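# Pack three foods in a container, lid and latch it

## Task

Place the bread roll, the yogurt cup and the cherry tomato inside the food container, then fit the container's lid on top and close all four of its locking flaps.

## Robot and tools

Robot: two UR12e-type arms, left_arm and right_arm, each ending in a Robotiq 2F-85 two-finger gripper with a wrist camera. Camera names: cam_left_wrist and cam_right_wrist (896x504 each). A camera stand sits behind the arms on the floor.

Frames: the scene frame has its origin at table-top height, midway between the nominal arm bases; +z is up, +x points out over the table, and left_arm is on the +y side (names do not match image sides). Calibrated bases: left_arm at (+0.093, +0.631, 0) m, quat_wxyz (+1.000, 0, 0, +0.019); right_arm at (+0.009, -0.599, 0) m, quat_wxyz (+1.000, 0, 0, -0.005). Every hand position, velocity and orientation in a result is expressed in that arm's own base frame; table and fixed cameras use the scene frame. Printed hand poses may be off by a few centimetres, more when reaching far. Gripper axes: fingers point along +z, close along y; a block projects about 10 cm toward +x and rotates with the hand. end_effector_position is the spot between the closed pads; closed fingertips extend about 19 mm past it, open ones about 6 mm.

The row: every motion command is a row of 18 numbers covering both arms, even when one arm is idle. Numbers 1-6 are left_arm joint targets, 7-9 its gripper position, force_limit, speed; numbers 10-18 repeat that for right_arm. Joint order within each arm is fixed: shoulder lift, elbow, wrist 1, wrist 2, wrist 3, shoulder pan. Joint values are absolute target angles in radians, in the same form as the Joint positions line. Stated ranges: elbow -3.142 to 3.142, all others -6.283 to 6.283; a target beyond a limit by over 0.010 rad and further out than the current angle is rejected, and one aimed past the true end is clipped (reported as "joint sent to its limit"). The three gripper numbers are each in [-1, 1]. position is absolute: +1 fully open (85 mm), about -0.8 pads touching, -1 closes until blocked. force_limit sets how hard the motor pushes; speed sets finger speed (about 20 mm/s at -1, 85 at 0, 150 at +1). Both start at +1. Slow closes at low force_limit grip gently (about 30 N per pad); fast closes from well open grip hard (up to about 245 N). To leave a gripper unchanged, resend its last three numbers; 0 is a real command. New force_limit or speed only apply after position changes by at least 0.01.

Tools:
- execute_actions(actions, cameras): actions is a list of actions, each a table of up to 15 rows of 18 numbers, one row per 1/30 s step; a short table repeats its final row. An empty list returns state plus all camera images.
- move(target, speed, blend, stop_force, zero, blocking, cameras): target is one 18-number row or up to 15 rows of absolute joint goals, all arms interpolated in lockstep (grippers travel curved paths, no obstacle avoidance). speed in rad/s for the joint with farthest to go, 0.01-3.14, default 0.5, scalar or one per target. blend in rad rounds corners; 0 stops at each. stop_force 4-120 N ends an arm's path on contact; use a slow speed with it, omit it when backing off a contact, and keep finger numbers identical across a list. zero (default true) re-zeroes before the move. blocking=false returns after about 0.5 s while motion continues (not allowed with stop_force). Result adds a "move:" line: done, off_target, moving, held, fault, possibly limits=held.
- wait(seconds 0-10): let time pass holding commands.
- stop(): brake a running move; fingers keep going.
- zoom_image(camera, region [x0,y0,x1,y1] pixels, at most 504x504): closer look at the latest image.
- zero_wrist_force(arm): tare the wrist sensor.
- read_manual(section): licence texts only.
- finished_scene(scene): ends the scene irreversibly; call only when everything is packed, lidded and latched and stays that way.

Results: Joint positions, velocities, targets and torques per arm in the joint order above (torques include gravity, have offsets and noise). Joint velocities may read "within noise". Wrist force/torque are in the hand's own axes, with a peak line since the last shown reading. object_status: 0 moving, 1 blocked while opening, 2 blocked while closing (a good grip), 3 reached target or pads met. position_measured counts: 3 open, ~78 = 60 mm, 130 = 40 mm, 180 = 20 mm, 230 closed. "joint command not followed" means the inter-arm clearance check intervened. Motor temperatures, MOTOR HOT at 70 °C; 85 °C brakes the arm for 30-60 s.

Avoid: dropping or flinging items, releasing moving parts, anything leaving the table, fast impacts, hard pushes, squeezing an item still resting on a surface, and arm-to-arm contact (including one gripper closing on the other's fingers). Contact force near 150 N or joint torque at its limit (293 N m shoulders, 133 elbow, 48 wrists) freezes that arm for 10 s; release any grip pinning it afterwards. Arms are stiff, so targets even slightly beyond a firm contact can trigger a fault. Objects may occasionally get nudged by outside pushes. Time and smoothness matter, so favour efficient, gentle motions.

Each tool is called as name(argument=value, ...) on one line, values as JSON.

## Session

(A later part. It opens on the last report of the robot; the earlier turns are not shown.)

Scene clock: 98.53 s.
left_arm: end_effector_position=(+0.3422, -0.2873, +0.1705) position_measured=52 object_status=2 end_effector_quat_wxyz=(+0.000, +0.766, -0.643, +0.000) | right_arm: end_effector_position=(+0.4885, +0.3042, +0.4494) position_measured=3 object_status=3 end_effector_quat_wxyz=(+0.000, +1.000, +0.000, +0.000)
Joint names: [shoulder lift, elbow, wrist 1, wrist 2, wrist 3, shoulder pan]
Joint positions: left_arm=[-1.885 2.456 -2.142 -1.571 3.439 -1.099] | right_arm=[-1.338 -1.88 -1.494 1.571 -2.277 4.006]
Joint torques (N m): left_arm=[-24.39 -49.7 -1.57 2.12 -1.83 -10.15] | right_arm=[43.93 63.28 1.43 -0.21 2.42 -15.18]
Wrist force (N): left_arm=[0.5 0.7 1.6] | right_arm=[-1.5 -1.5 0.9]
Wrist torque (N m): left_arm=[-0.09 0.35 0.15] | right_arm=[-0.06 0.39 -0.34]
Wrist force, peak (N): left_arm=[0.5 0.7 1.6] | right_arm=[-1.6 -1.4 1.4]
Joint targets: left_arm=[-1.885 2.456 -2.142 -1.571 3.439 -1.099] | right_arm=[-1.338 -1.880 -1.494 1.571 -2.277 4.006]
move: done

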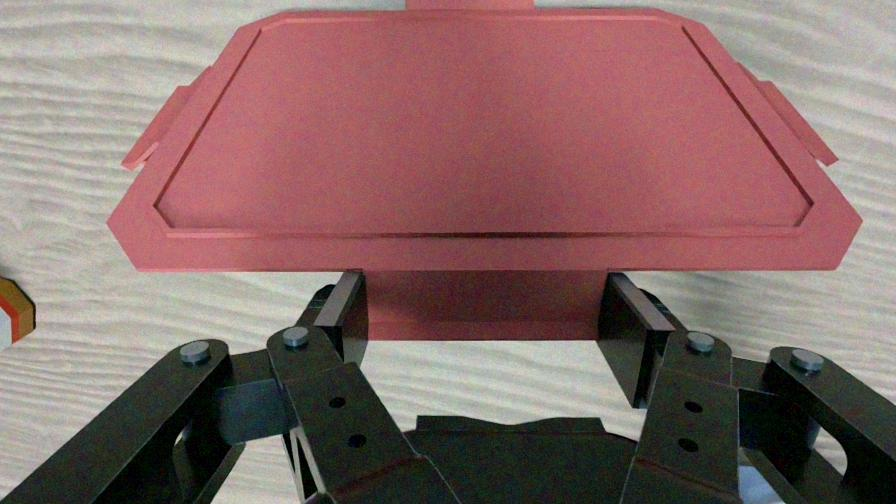

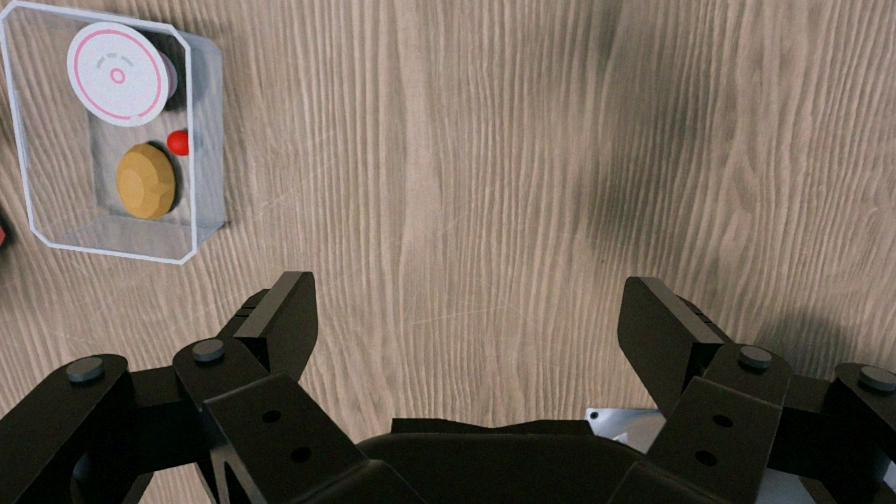

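move(target=[-1.583,2.382,-3.135,-2.189,3.685,-0.9336,-1,-0.7,-1,-1.338,-1.88,-1.494,1.571,-2.277,4.006,1,1,1], speed=0.3, cameras=["all"])

Scene clock: 103.77 s.
left_arm: end_effector_position=(+0.3872, -0.5070, +0.2999) position_measured=52 object_status=2 end_effector_quat_wxyz=(-0.346, -0.577, +0.679, -0.294) | right_arm: end_effector_position=(+0.4885, +0.3042, +0.4494) position_measured=3 object_status=3 end_effector_quat_wxyz=(+0.000, +1.000, +0.000, +0.000)
Joint names: [shoulder lift, elbow, wrist 1, wrist 2, wrist 3, shoulder pan]
Joint positions: left_arm=[-1.583 2.382 -3.135 -2.189 3.685 -0.934] | right_arm=[-1.338 -1.88 -1.494 1.571 -2.277 4.006]
Joint torques (N m): left_arm=[-20.64 -42.86 -7.14 -4.36 3.16 17.43] | right_arm=[44.46 63.28 1.34 -0.9 2.28 -13.38]
Wrist force (N): left_arm=[-1.4 0.4 1.0] | right_arm=[-0.8 -1.3 0.6]
Wrist torque (N m): left_arm=[0.05 0.18 -0.06] | right_arm=[-0.04 0.29 -0.35]
Wrist force, peak (N): left_arm=[-1.3 -0.4 3.3] | right_arm=[-1.3 -1.9 0.7]
Joint targets: left_arm=[-1.583 2.382 -3.135 -2.189 3.685 -0.934] | right_arm=[-1.338 -1.880 -1.494 1.571 -2.277 4.006]
move: done

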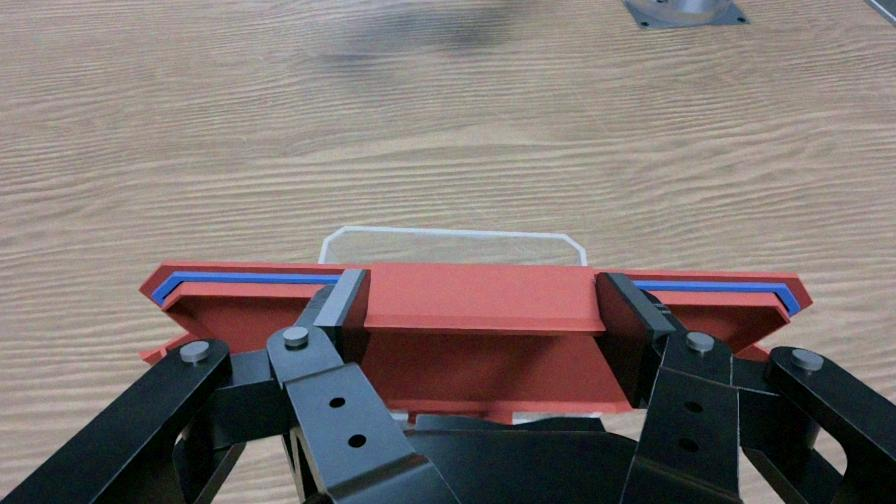

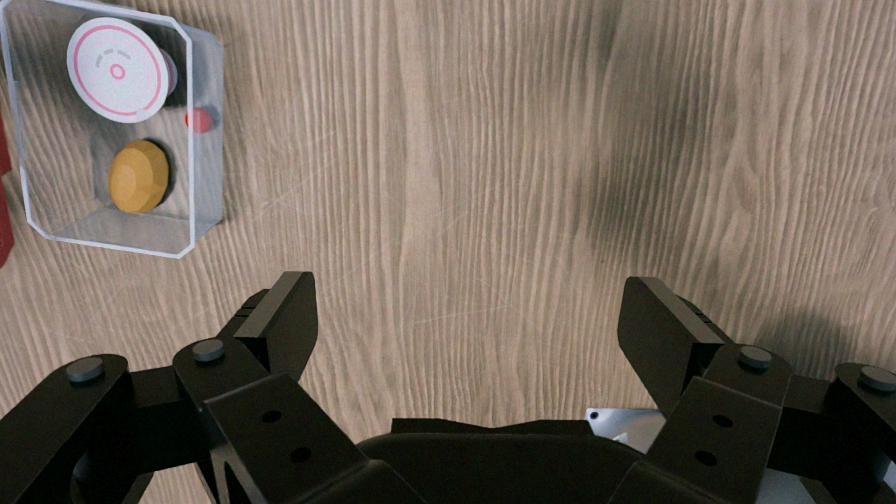

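move(target=[-1.5545,1.926,-1.9425,-1.571,3.629,-1.2455,-1,-0.7,-1,-2.132,-2.696,1.512,1.571,-3.142,4.306,1,1,1], speed=0.3, cameras=["all"])

Scene clock: 115.27 s.
left_arm: end_effector_position=(+0.3771, -0.5724, +0.3009) position_measured=52 object_status=2 end_effector_quat_wxyz=(-0.004, -0.648, +0.761, -0.002) | right_arm: end_effector_position=(+0.3845, +0.4496, +0.1983) position_measured=3 object_status=3 end_effector_quat_wxyz=(-0.352, +0.645, +0.420, +0.533)
Joint names: [shoulder lift, elbow, wrist 1, wrist 2, wrist 3, shoulder pan]
Joint positions: left_arm=[-1.555 1.93 -1.952 -1.576 3.629 -1.243] | right_arm=[-2.126 -2.689 1.488 1.571 -3.135 4.304]
Joint torques (N m): left_arm=[-30.5 -54.67 -0.88 2.59 -3.45 -19.14] | right_arm=[34.95 -11.96 7.05 -0.28 -2.74 16.67]
Wrist force (N): left_arm=[0.7 0.6 1.6] | right_arm=[-0.5 -2.2 1.5]
Wrist torque (N m): left_arm=[-0.15 0.32 0.14] | right_arm=[-0.33 0.13 -0.04]
Wrist force, peak (N): left_arm=[-0.2 0.2 2.3] | right_arm=[0.2 -2.2 2.0]
Joint targets: left_arm=[-1.555 1.930 -1.952 -1.576 3.629 -1.243] | right_arm=[-2.126 -2.689 1.488 1.571 -3.135 4.304]
move: off_target (right_arm; path cut at 10 s); right_arm: the wrist 1 is farthest, 0.024 rad from its target

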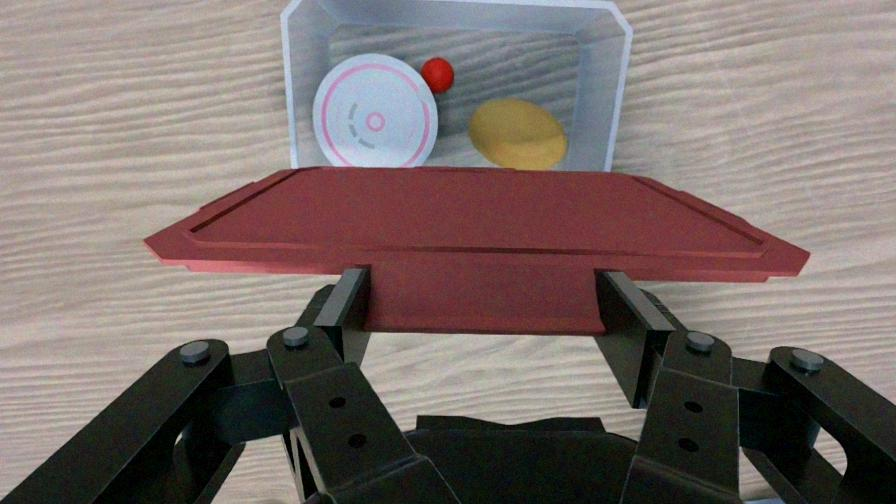

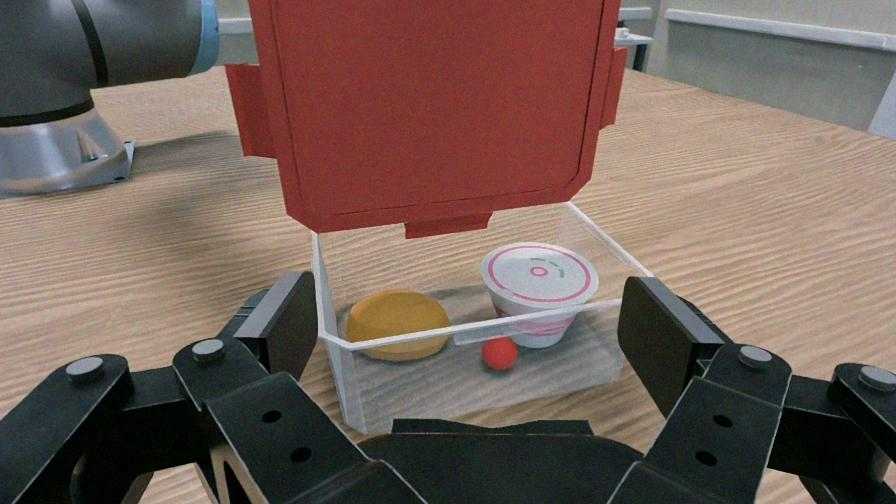

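wait(seconds=1, cameras=["all"])

Scene clock: 117.03 s.
left_arm: end_effector_position=(+0.3771, -0.5724, +0.3009) position_measured=52 object_status=2 end_effector_quat_wxyz=(-0.004, -0.648, +0.761, -0.002) | right_arm: end_effector_position=(+0.3845, +0.4495, +0.1984) position_measured=3 object_status=3 end_effector_quat_wxyz=(-0.352, +0.645, +0.420, +0.533)
Joint names: [shoulder lift, elbow, wrist 1, wrist 2, wrist 3, shoulder pan]
Joint positions: left_arm=[-1.555 1.93 -1.952 -1.576 3.629 -1.243] | right_arm=[-2.126 -2.689 1.488 1.571 -3.135 4.304]
Joint torques (N m): left_arm=[-31.06 -53.36 -0.97 2.82 -3.2 -15.85] | right_arm=[33.77 -12 6.95 -0.21 -2.29 17.17]
Wrist force (N): left_arm=[0.2 0.7 1.7] | right_arm=[-0.4 -1.8 2.2]
Wrist torque (N m): left_arm=[-0.12 0.40 0.15] | right_arm=[-0.26 0.10 -0.03]
Wrist force, peak (N): left_arm=[0.7 0.5 2.0] | right_arm=[-0.7 -2.4 2.2]
Joint targets: left_arm=[-1.555 1.930 -1.952 -1.576 3.629 -1.243] | right_arm=[-2.126 -2.689 1.488 1.571 -3.135 4.304]
Tool commands: left_gripper/position=-1.0 left_gripper/force_limit=-0.7 left_gripper/speed=-1.0 right_gripper/position=+1.0 right_gripper/force_limit=+1.0 right_gripper/speed=+1.0
wait: 1.00 s; at rest from the start

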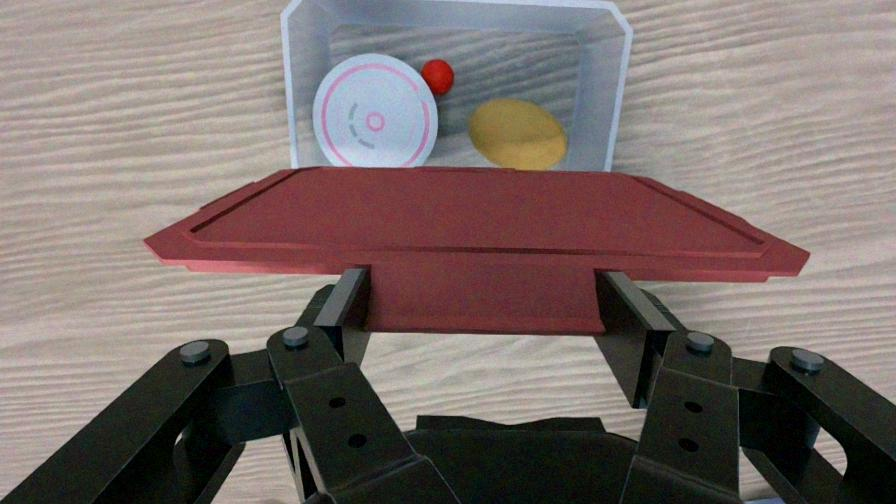

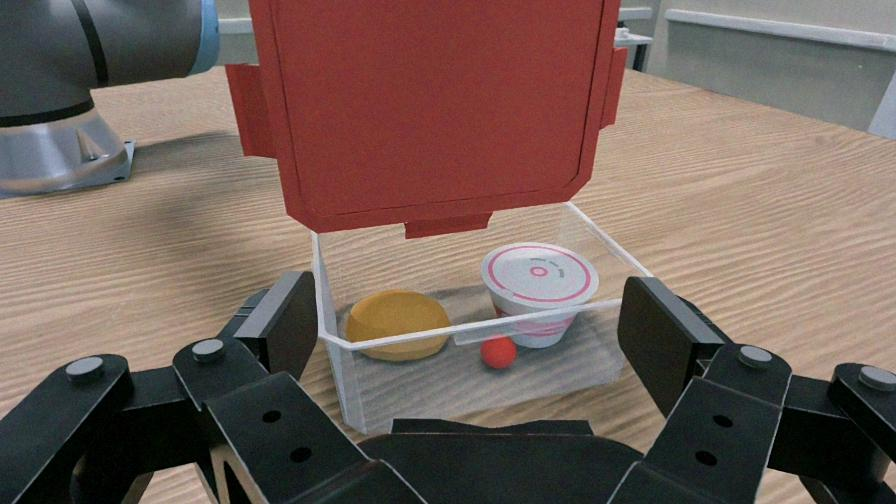

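execute_actions(actions=[])

Scene clock: 118.73 s.
left_arm: end_effector_position=(+0.3771, -0.5724, +0.3009) position_measured=52 object_status=2 end_effector_quat_wxyz=(-0.004, -0.648, +0.761, -0.002) | right_arm: end_effector_position=(+0.3845, +0.4495, +0.1984) position_measured=3 object_status=3 end_effector_quat_wxyz=(-0.352, +0.645, +0.420, +0.533)
Joint names: [shoulder lift, elbow, wrist 1, wrist 2, wrist 3, shoulder pan]
Joint positions: left_arm=[-1.555 1.93 -1.952 -1.576 3.629 -1.243] | right_arm=[-2.126 -2.689 1.488 1.571 -3.135 4.304]
Joint velocities: within noise
Joint torques (N m): left_arm=[-30.16 -54.26 -0.6 2.83 -3.12 -16.52] | right_arm=[34.68 -10.93 7.15 -0.17 -2.2 16.71]
Motor temperatures (°C): left_arm=[26 30 33 34 37 27] | right_arm=[34 28 37 32 34 27]
Wrist force (N): left_arm=[0.3 0.4 1.7] | right_arm=[0.1 -1.9 2.2]
Wrist torque (N m): left_arm=[-0.18 0.39 0.14] | right_arm=[-0.28 0.02 -0.04]
Wrist force, peak (N): left_arm=[0.1 0.6 2.1] | right_arm=[-0.7 -2.7 1.9]
Joint targets: left_arm=[-1.555 1.930 -1.952 -1.576 3.629 -1.243] | right_arm=[-2.126 -2.689 1.488 1.571 -3.135 4.304]
Tool commands: left_gripper/position=-1.0 left_gripper/force_limit=-0.7 left_gripper/speed=-1.0 right_gripper/position=+1.0 right_gripper/force_limit=+1.0 right_gripper/speed=+1.0

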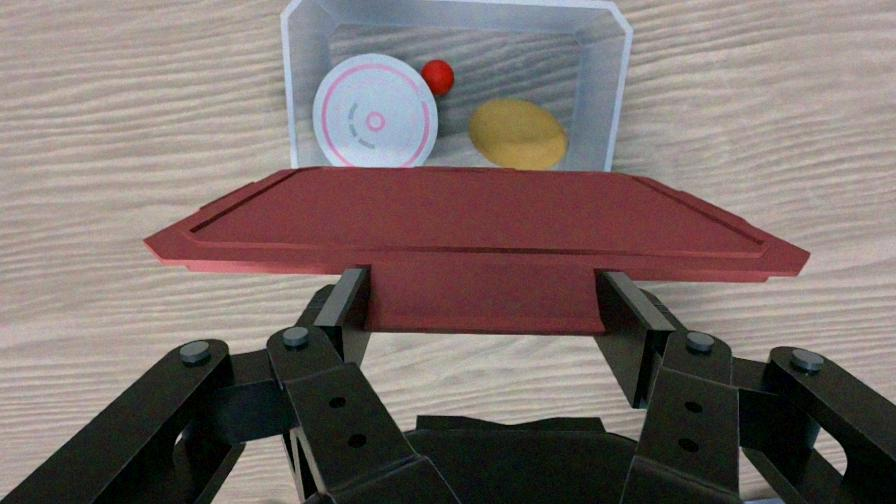

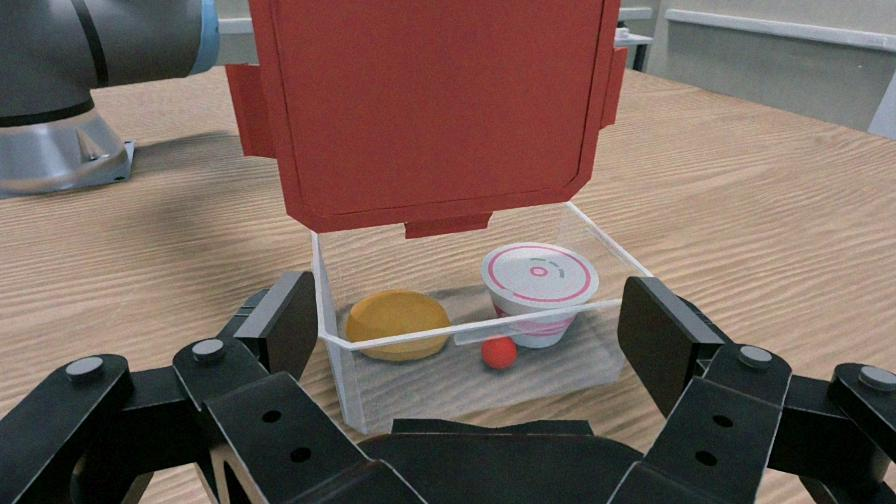

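move(target=[-1.5087,1.9621,-2.0242,-1.571,3.624,-1.248,-1,-0.7,-1,-2.126,-2.689,1.488,1.571,-3.135,4.304,1,1,1], speed=0.15, cameras=["all"])

Scene clock: 120.67 s.
left_arm: end_effector_position=(+0.3782, -0.5818, +0.2581) position_measured=52 object_status=2 end_effector_quat_wxyz=(+0.000, -0.648, +0.761, +0.000) | right_arm: end_effector_position=(+0.3844, +0.4499, +0.1983) position_measured=3 object_status=3 end_effector_quat_wxyz=(-0.352, +0.645, +0.420, +0.533)
Joint names: [shoulder lift, elbow, wrist 1, wrist 2, wrist 3, shoulder pan]
Joint positions: left_arm=[-1.509 1.962 -2.024 -1.571 3.624 -1.248] | right_arm=[-2.126 -2.689 1.488 1.571 -3.135 4.304]
Joint torques (N m): left_arm=[-29.84 -30.53 -4.85 2.27 -3.27 -17.3] | right_arm=[33.92 9.44 6.98 -0.63 0.84 18.59]
Wrist force (N): left_arm=[0.7 -2.3 -7.9] | right_arm=[-0.3 -2.4 1.7]
Wrist torque (N m): left_arm=[-0.26 0.47 0.07] | right_arm=[-0.37 0.09 -0.04]
Wrist force, peak (N): left_arm=[0.7 -2.3 -7.9] | right_arm=[-0.3 -2.3 2.2]
Joint targets: left_arm=[-1.509 1.962 -2.024 -1.571 3.624 -1.248] | right_arm=[-2.126 -2.689 1.488 1.571 -3.135 4.304]
move: done

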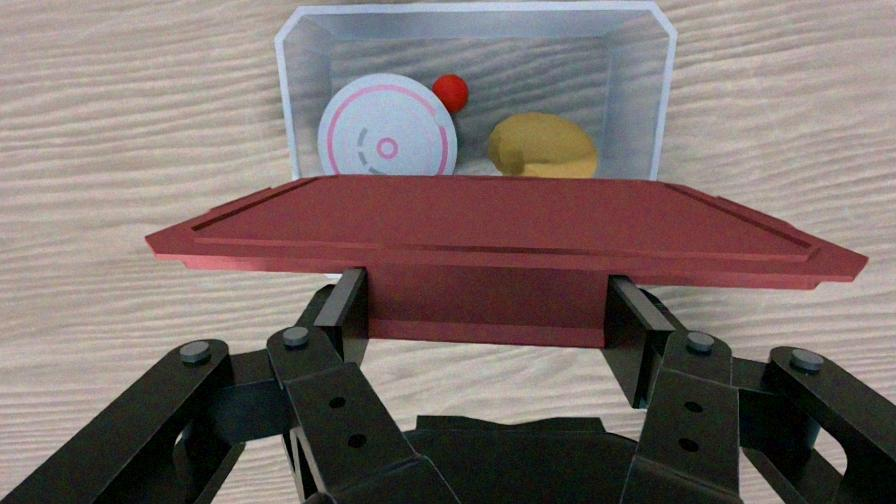

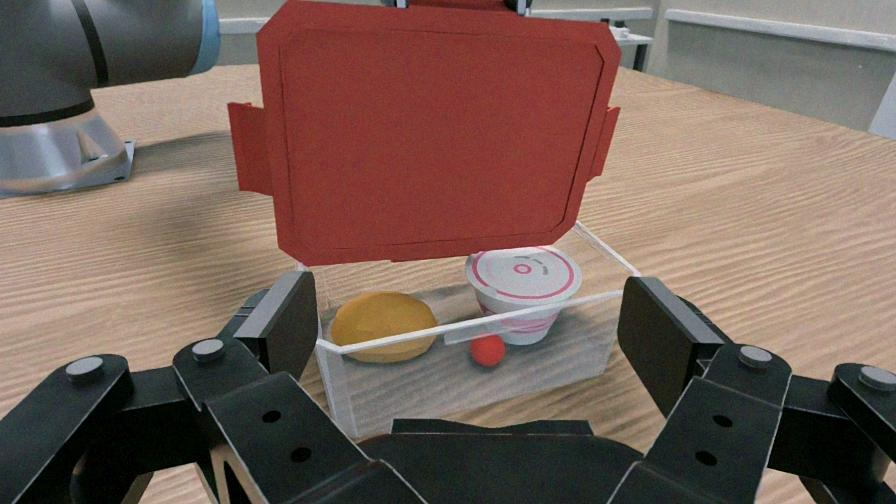

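move(target=[-1.5556,1.8752,-1.8904,-1.571,3.624,-1.248,-1,-0.7,-1,-2.126,-2.689,1.488,1.571,-3.135,4.304,1,1,1], speed=0.15, cameras=["all"])

Scene clock: 122.77 s.
left_arm: end_effector_position=(+0.3782, -0.5819, +0.3297) position_measured=52 object_status=2 end_effector_quat_wxyz=(+0.000, -0.648, +0.761, +0.000) | right_arm: end_effector_position=(+0.3844, +0.4499, +0.1983) position_measured=3 object_status=3 end_effector_quat_wxyz=(-0.352, +0.645, +0.420, +0.533)
Joint names: [shoulder lift, elbow, wrist 1, wrist 2, wrist 3, shoulder pan]
Joint positions: left_arm=[-1.556 1.875 -1.891 -1.571 3.624 -1.248] | right_arm=[-2.126 -2.689 1.488 1.571 -3.135 4.304]
Joint torques (N m): left_arm=[-53.51 -54.33 -0.84 1.53 -3.03 -10.36] | right_arm=[36.16 9.1 7.16 0.16 0.93 16.59]
Wrist force (N): left_arm=[0.8 0.8 1.7] | right_arm=[-0.3 -2.1 1.9]
Wrist torque (N m): left_arm=[-0.08 0.29 0.15] | right_arm=[-0.32 0.08 -0.05]
Wrist force, peak (N): left_arm=[0.7 -2.4 -9.9] | right_arm=[-0.3 -2.3 2.4]
Joint targets: left_arm=[-1.556 1.875 -1.890 -1.571 3.624 -1.248] | right_arm=[-2.126 -2.689 1.488 1.571 -3.135 4.304]
move: done

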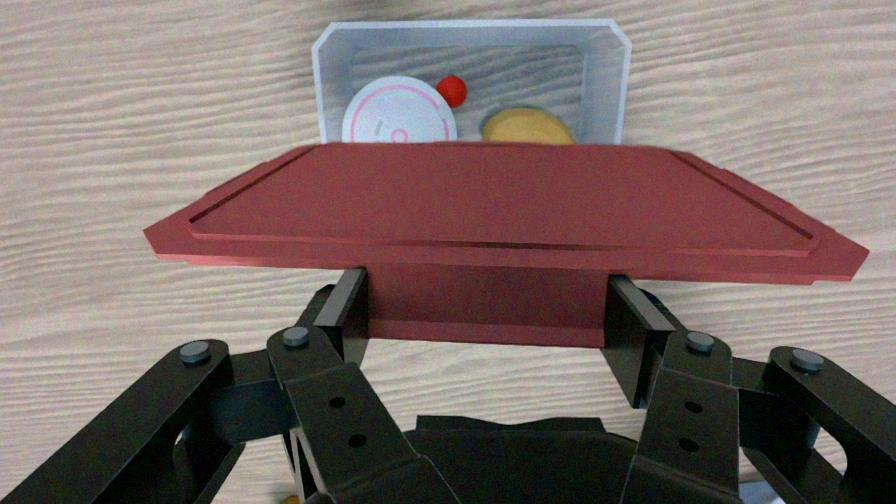

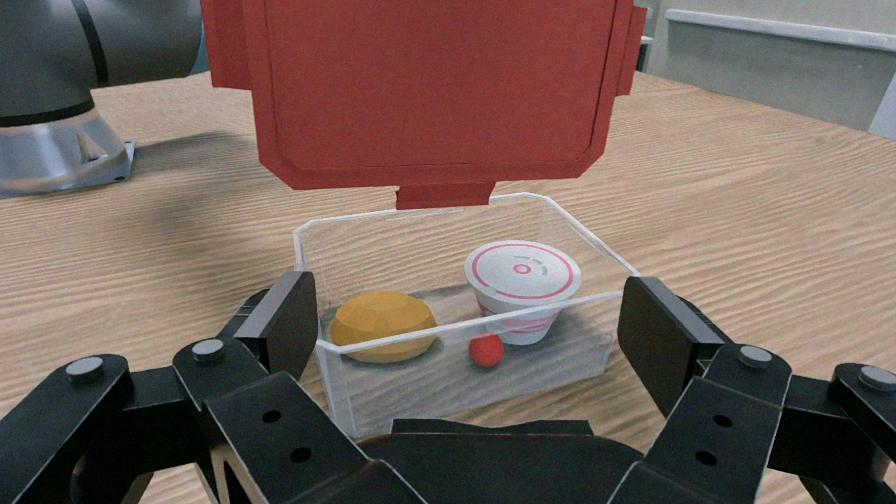

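move(target=[-1.4794,1.801,-1.9176,-1.5057,3.510,-1.3293,-1,-0.7,-1,-2.126,-2.689,1.488,1.571,-3.135,4.304,1,1,1], speed=0.1, cameras=["all"])

Scene clock: 125.97 s.
left_arm: end_effector_position=(+0.3605, -0.6579, +0.3300) position_measured=52 object_status=2 end_effector_quat_wxyz=(+0.023, -0.661, +0.750, -0.026) | right_arm: end_effector_position=(+0.3844, +0.4499, +0.1983) position_measured=3 object_status=3 end_effector_quat_wxyz=(-0.352, +0.645, +0.420, +0.533)
Joint names: [shoulder lift, elbow, wrist 1, wrist 2, wrist 3, shoulder pan]
Joint positions: left_arm=[-1.48 1.801 -1.918 -1.506 3.51 -1.329] | right_arm=[-2.126 -2.689 1.488 1.571 -3.135 4.304]
Joint torques (N m): left_arm=[-39.4 -55.83 -7.3 3.38 -2.65 -15.38] | right_arm=[33.29 9.71 7.26 -0.03 1.02 19.11]
Wrist force (N): left_arm=[0.8 0.9 1.6] | right_arm=[-0.1 -2.2 1.6]
Wrist torque (N m): left_arm=[-0.10 0.27 0.12] | right_arm=[-0.32 0.05 -0.03]
Wrist force, peak (N): left_arm=[1.9 0.7 1.5] | right_arm=[-0.2 -2.5 2.2]
Joint targets: left_arm=[-1.479 1.801 -1.918 -1.506 3.510 -1.329] | right_arm=[-2.126 -2.689 1.488 1.571 -3.135 4.304]
move: done

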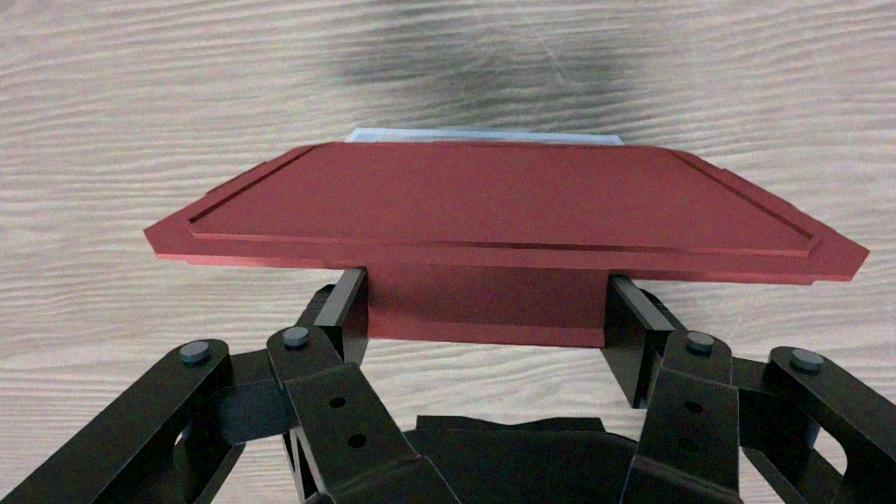

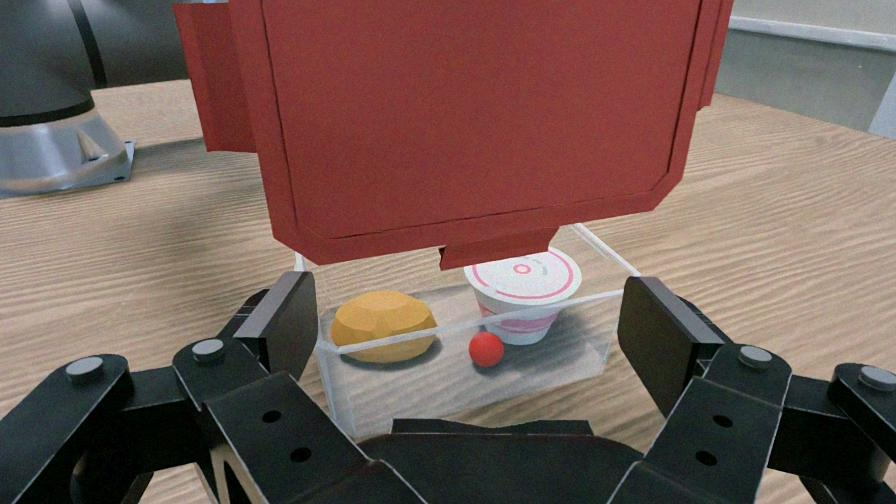

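move(target=[[-1.4669,1.787,-1.9162,-1.5057,3.5135,-1.3258,-1,-0.7,-1,-2.126,-2.689,1.488,1.571,-3.135,4.304,1,1,1],[-1.4401,1.8409,-1.9968,-1.5057,3.5135,-1.3258,-1,-0.7,-1,-2.126,-2.689,1.488,1.571,-3.135,4.304,1,1,1]], speed=0.05, stop_force=5, cameras=["all"])

Scene clock: 129.43 s.
left_arm: end_effector_position=(+0.3647, -0.6644, +0.2850) position_measured=52 object_status=2 end_effector_quat_wxyz=(+0.023, -0.661, +0.750, -0.026) | right_arm: end_effector_position=(+0.3844, +0.4499, +0.1983) position_measured=3 object_status=3 end_effector_quat_wxyz=(-0.352, +0.645, +0.420, +0.533)
Joint names: [shoulder lift, elbow, wrist 1, wrist 2, wrist 3, shoulder pan]
Joint positions: left_arm=[-1.44 1.841 -1.997 -1.506 3.514 -1.326] | right_arm=[-2.126 -2.689 1.488 1.571 -3.135 4.304]
Joint torques (N m): left_arm=[-39.75 -38.53 -7.08 2.37 3.44 15.57] | right_arm=[33.11 7.99 6.45 0.28 0.4 17.33]
Wrist force (N): left_arm=[0.4 0.5 1.6] | right_arm=[-0.4 -1.7 2.0]
Wrist torque (N m): left_arm=[-0.14 0.33 -0.03] | right_arm=[-0.25 0.10 -0.04]
Wrist force, peak (N): left_arm=[0.6 0.6 2.0] | right_arm=[0.0 -2.4 2.3]
Joint targets: left_arm=[-1.440 1.841 -1.997 -1.506 3.514 -1.326] | right_arm=[-2.126 -2.689 1.488 1.571 -3.135 4.304]
move: done

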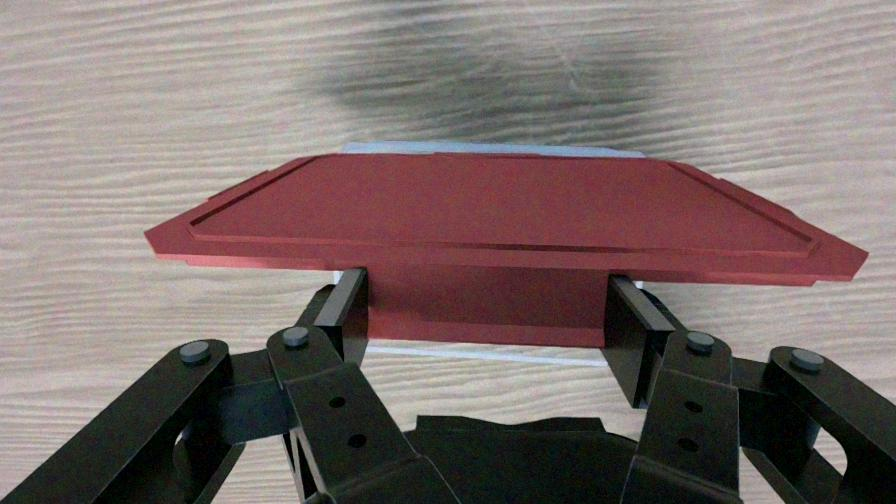

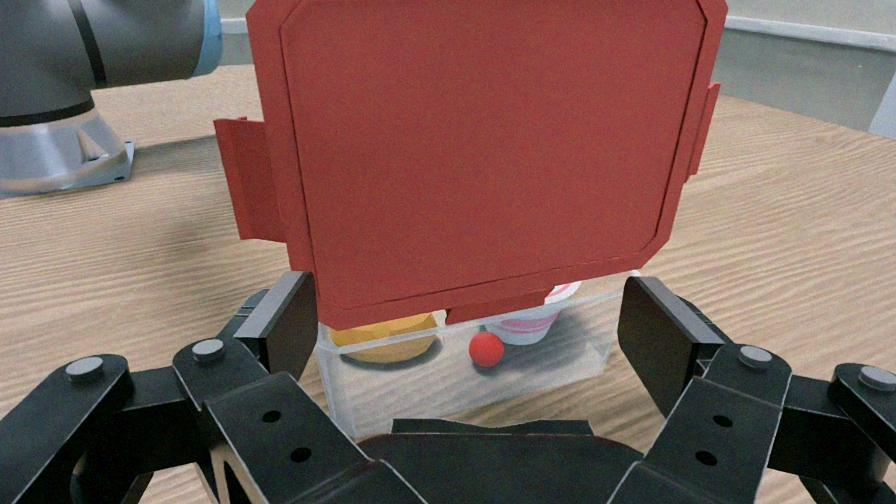

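move(target=[[-1.4287,1.8276,-1.9949,-1.5057,3.5157,-1.3236,-1,-0.7,-1,-2.126,-2.689,1.488,1.571,-3.135,4.304,1,1,1],[-1.4076,1.8604,-2.0488,-1.5057,3.5157,-1.3236,-1,-0.7,-1,-2.126,-2.689,1.488,1.571,-3.135,4.304,1,1,1]], speed=[0.05,0.02], stop_force=4, cameras=["all"])

Scene clock: 132.60 s.
left_arm: end_effector_position=(+0.3680, -0.6710, +0.2708) position_measured=52 object_status=2 end_effector_quat_wxyz=(+0.023, -0.661, +0.750, -0.026) | right_arm: end_effector_position=(+0.3844, +0.4499, +0.1983) position_measured=3 object_status=3 end_effector_quat_wxyz=(-0.352, +0.645, +0.420, +0.533)
Joint names: [shoulder lift, elbow, wrist 1, wrist 2, wrist 3, shoulder pan]
Joint positions: left_arm=[-1.419 1.843 -2.02 -1.506 3.516 -1.324] | right_arm=[-2.126 -2.689 1.488 1.571 -3.135 4.304]
Joint torques (N m): left_arm=[-64.98 -51.69 -0.51 2.28 3.1 16.28] | right_arm=[33.83 9.65 6.46 -0.14 0.95 16.52]
Wrist force (N): left_arm=[0.2 -0.3 0.2] | right_arm=[-0.2 -1.9 2.2]
Wrist torque (N m): left_arm=[0.16 0.39 -0.03] | right_arm=[-0.29 0.08 -0.04]
Wrist force, peak (N): left_arm=[0.5 1.0 -3.4] | right_arm=[-0.4 -2.4 2.4]
Joint targets: left_arm=[-1.419 1.843 -2.020 -1.506 3.516 -1.324] | right_arm=[-2.126 -2.689 1.488 1.571 -3.135 4.304]
move: contact (left_arm); path passed 1 of 2 targets; left_arm: the wrist 1 is farthest, 0.028 rad from its target

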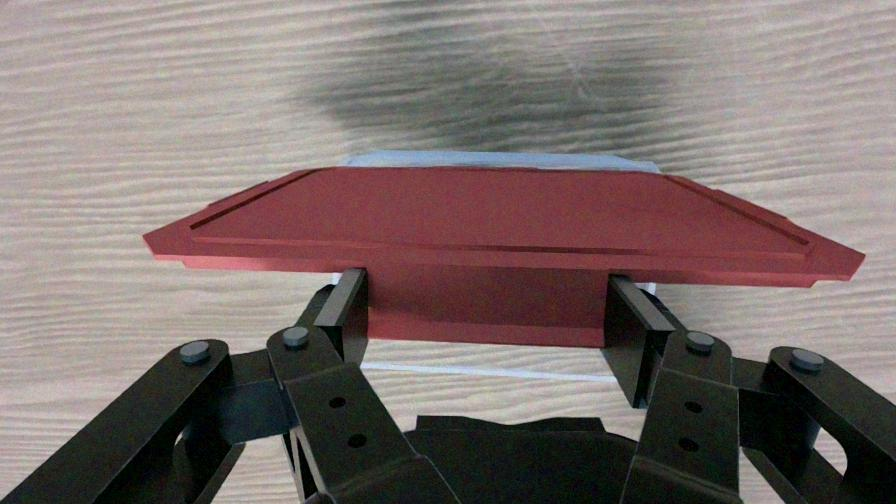

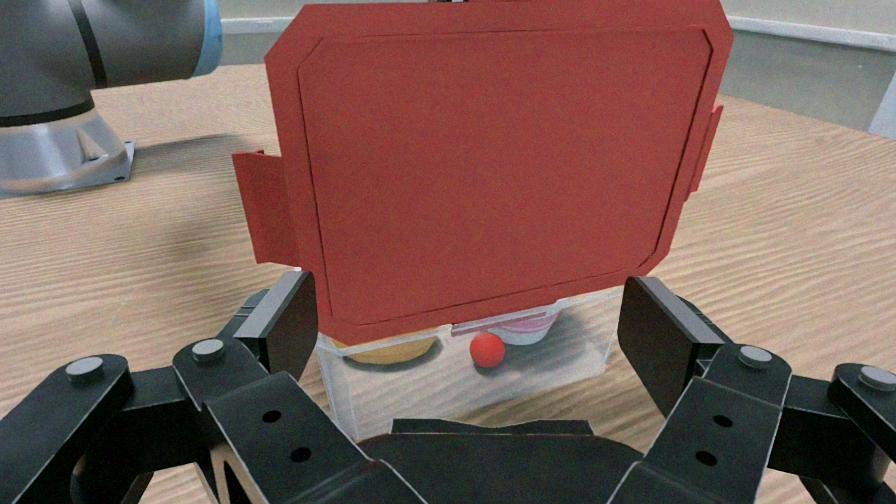

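move(target=[[-1.4394,1.8079,-1.9646,-1.5057,3.5157,-1.3236,-1,-0.7,-1,-2.126,-2.689,1.488,1.571,-3.135,4.304,1,1,1],[-1.4209,1.7863,-1.9615,-1.5057,3.509,-1.3304,-1,-0.7,-1,-2.126,-2.689,1.488,1.571,-3.135,4.304,1,1,1]], speed=0.06, cameras=["all"])

zoom_image(camera="cam_right_wrist", region=[220, 200, 700, 440])

Scene clock: 134.93 s.
left_arm: end_effector_position=(+0.3662, -0.6847, +0.3021) position_measured=52 object_status=2 end_effector_quat_wxyz=(+0.023, -0.661, +0.750, -0.026) | right_arm: end_effector_position=(+0.3844, +0.4499, +0.1983) position_measured=3 object_status=3 end_effector_quat_wxyz=(-0.352, +0.645, +0.420, +0.533)
Joint names: [shoulder lift, elbow, wrist 1, wrist 2, wrist 3, shoulder pan]
Joint positions: left_arm=[-1.421 1.786 -1.962 -1.506 3.509 -1.33] | right_arm=[-2.126 -2.689 1.488 1.571 -3.135 4.304]
Joint torques (N m): left_arm=[-43.67 -54.4 -1.13 1.64 -3.28 -14.7] | right_arm=[35.98 9.28 6.58 -0.17 0.85 17.44]
Wrist force (N): left_arm=[0.8 0.4 1.3] | right_arm=[-0.4 -2.1 2.1]
Wrist torque (N m): left_arm=[-0.16 0.27 0.11] | right_arm=[-0.32 0.10 -0.04]
Wrist force, peak (N): left_arm=[1.3 0.7 1.5] | right_arm=[-0.1 -2.2 2.2]
Joint targets: left_arm=[-1.421 1.786 -1.962 -1.506 3.509 -1.330] | right_arm=[-2.126 -2.689 1.488 1.571 -3.135 4.304]
move: done

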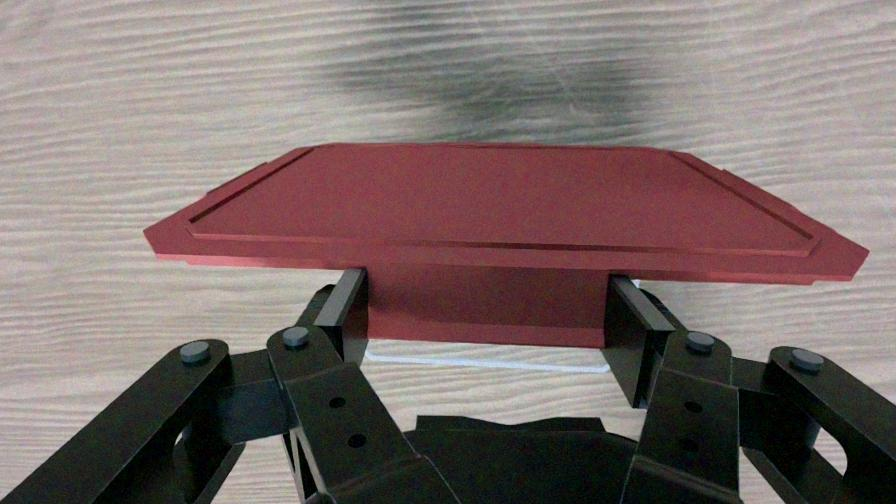

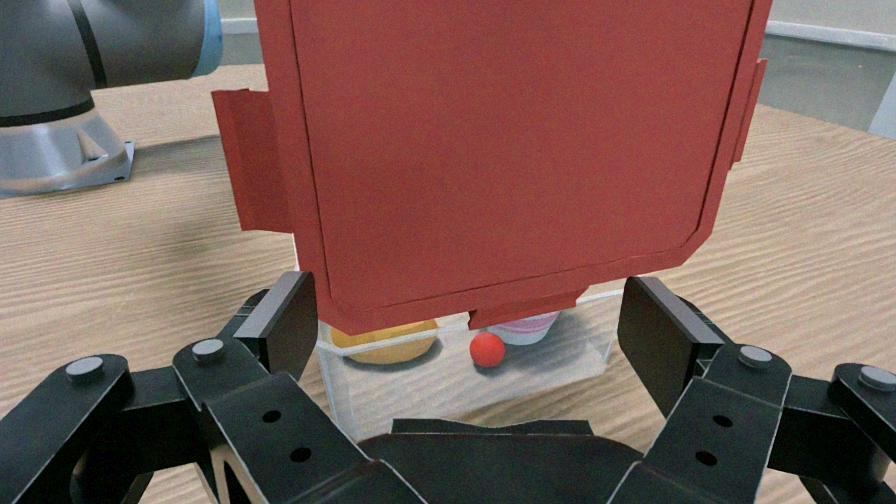

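Scaled by 1.050 from the camera's 896x504 image, which has a finer 1280x720 frame.

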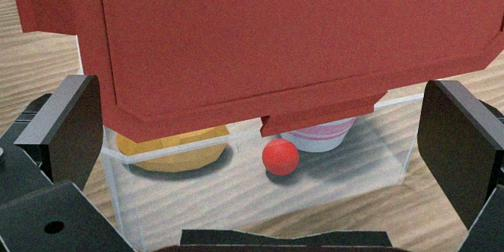

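move(target=[-1.3945,1.8311,-2.0326,-1.5057,3.509,-1.3304,-1,-0.7,-1,-2.126,-2.689,1.488,1.571,-3.135,4.304,1,1,1], speed=0.03, stop_force=4, cameras=["all"])

zoom_image(camera="cam_right_wrist", region=[220, 200, 700, 440])

Scene clock: 138.80 s.
left_arm: end_effector_position=(+0.3662, -0.6849, +0.2620) position_measured=52 object_status=2 end_effector_quat_wxyz=(+0.023, -0.661, +0.750, -0.026) | right_arm: end_effector_position=(+0.3844, +0.4499, +0.1983) position_measured=3 object_status=3 end_effector_quat_wxyz=(-0.352, +0.645, +0.420, +0.533)
Joint names: [shoulder lift, elbow, wrist 1, wrist 2, wrist 3, shoulder pan]
Joint positions: left_arm=[-1.395 1.831 -2.033 -1.506 3.509 -1.33] | right_arm=[-2.126 -2.689 1.488 1.571 -3.135 4.304]
Joint torques (N m): left_arm=[-44.35 -38.04 -7.24 0.73 -2.96 -14.39] | right_arm=[35.37 9.52 5.99 -0.46 0.46 16.93]
Wrist force (N): left_arm=[0.3 0.4 1.6] | right_arm=[-0.3 -1.9 1.7]
Wrist torque (N m): left_arm=[-0.17 0.37 0.10] | right_arm=[-0.29 0.08 -0.04]
Wrist force, peak (N): left_arm=[0.4 0.7 2.1] | right_arm=[-0.3 -2.7 2.0]
Joint targets: left_arm=[-1.394 1.831 -2.033 -1.506 3.509 -1.330] | right_arm=[-2.126 -2.689 1.488 1.571 -3.135 4.304]
move: done

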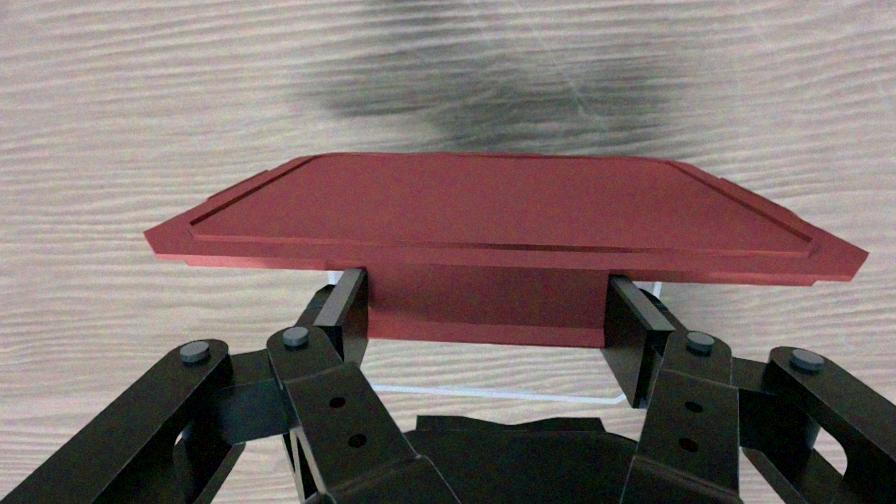

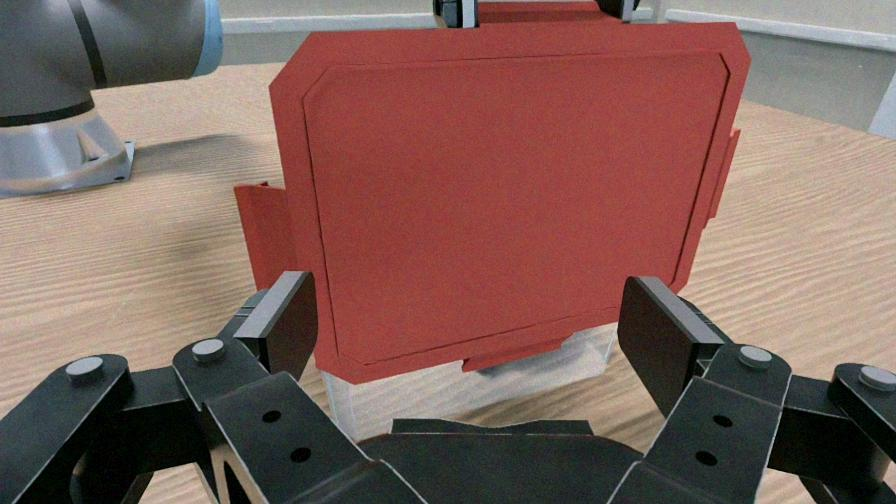

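Scaled by 1.050 from the camera's 896x504 image, which has a finer 1280x720 frame.

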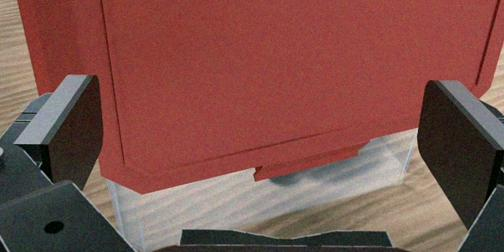

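move(target=[[-1.3995,1.8256,-2.0234,-1.5061,3.5318,-1.3302,-1,-0.7,-1,-2.126,-2.689,1.488,1.571,-3.135,4.304,1,1,1],[-1.4063,1.8358,-2.0271,-1.5063,3.5349,-1.3271,-1,-0.7,-1,-2.126,-2.689,1.488,1.571,-3.135,4.304,1,1,1],[-1.4451,1.8888,-2.0424,-1.5066,3.5523,-1.3097,-1,-0.7,-1,-2.126,-2.689,1.488,1.571,-3.135,4.304,1,1,1],[-1.485,1.9651,-2.0805,-1.5073,3.5769,-1.2852,-1,-0.7,-1,-2.126,-2.689,1.488,1.571,-3.135,4.304,1,1,1]], speed=0.05, stop_force=6, cameras=["all"])

zoom_image(camera="cam_right_wrist", region=[220, 200, 700, 440])

Scene clock: 143.80 s.
left_arm: end_effector_position=(+0.3781, -0.6056, +0.2475) position_measured=52 object_status=2 end_effector_quat_wxyz=(+0.023, -0.652, +0.757, -0.027) | right_arm: end_effector_position=(+0.3844, +0.4499, +0.1983) position_measured=3 object_status=3 end_effector_quat_wxyz=(-0.352, +0.645, +0.420, +0.533)
Joint names: [shoulder lift, elbow, wrist 1, wrist 2, wrist 3, shoulder pan]
Joint positions: left_arm=[-1.485 1.965 -2.08 -1.507 3.577 -1.285] | right_arm=[-2.126 -2.689 1.488 1.571 -3.135 4.304]
Joint torques (N m): left_arm=[-54.88 -35.84 -7.59 -3.06 2.94 14.41] | right_arm=[34.56 9.35 6.11 0.02 0.85 18.66]
Wrist force (N): left_arm=[-1.9 2.1 -4.7] | right_arm=[-0.1 -1.8 2.1]
Wrist torque (N m): left_arm=[0.01 0.38 -0.04] | right_arm=[-0.27 0.05 -0.04]
Wrist force, peak (N): left_arm=[-2.0 2.4 -6.5] | right_arm=[-0.2 -2.7 2.2]
Joint targets: left_arm=[-1.485 1.965 -2.080 -1.507 3.577 -1.285] | right_arm=[-2.126 -2.689 1.488 1.571 -3.135 4.304]
move: done

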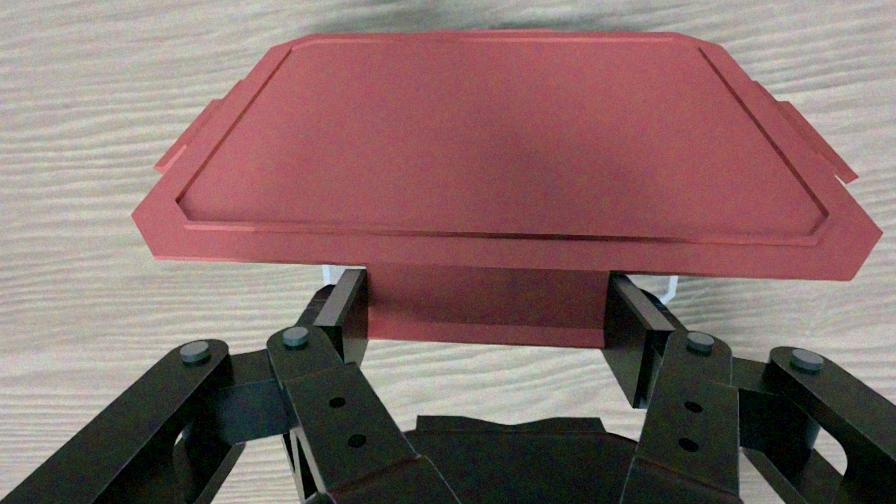

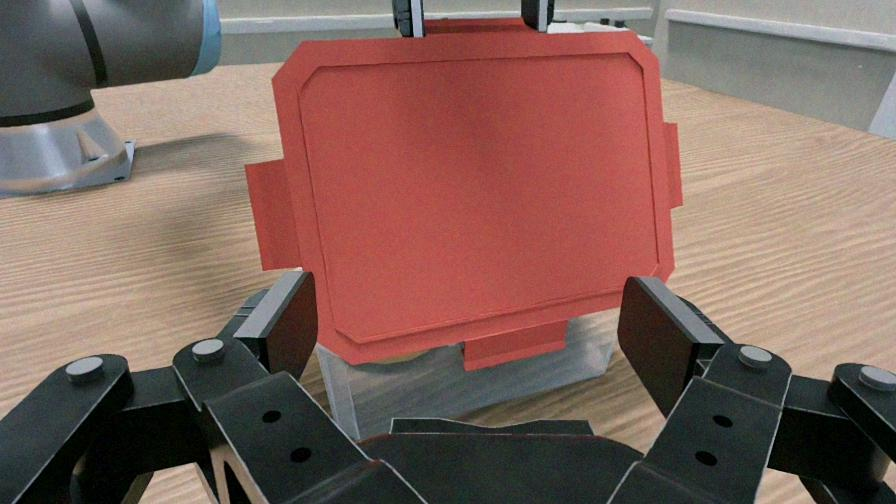

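Scaled by 1.050 from the camera's 896x504 image, which has a finer 1280x720 frame.

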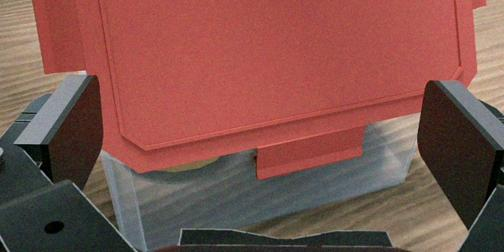

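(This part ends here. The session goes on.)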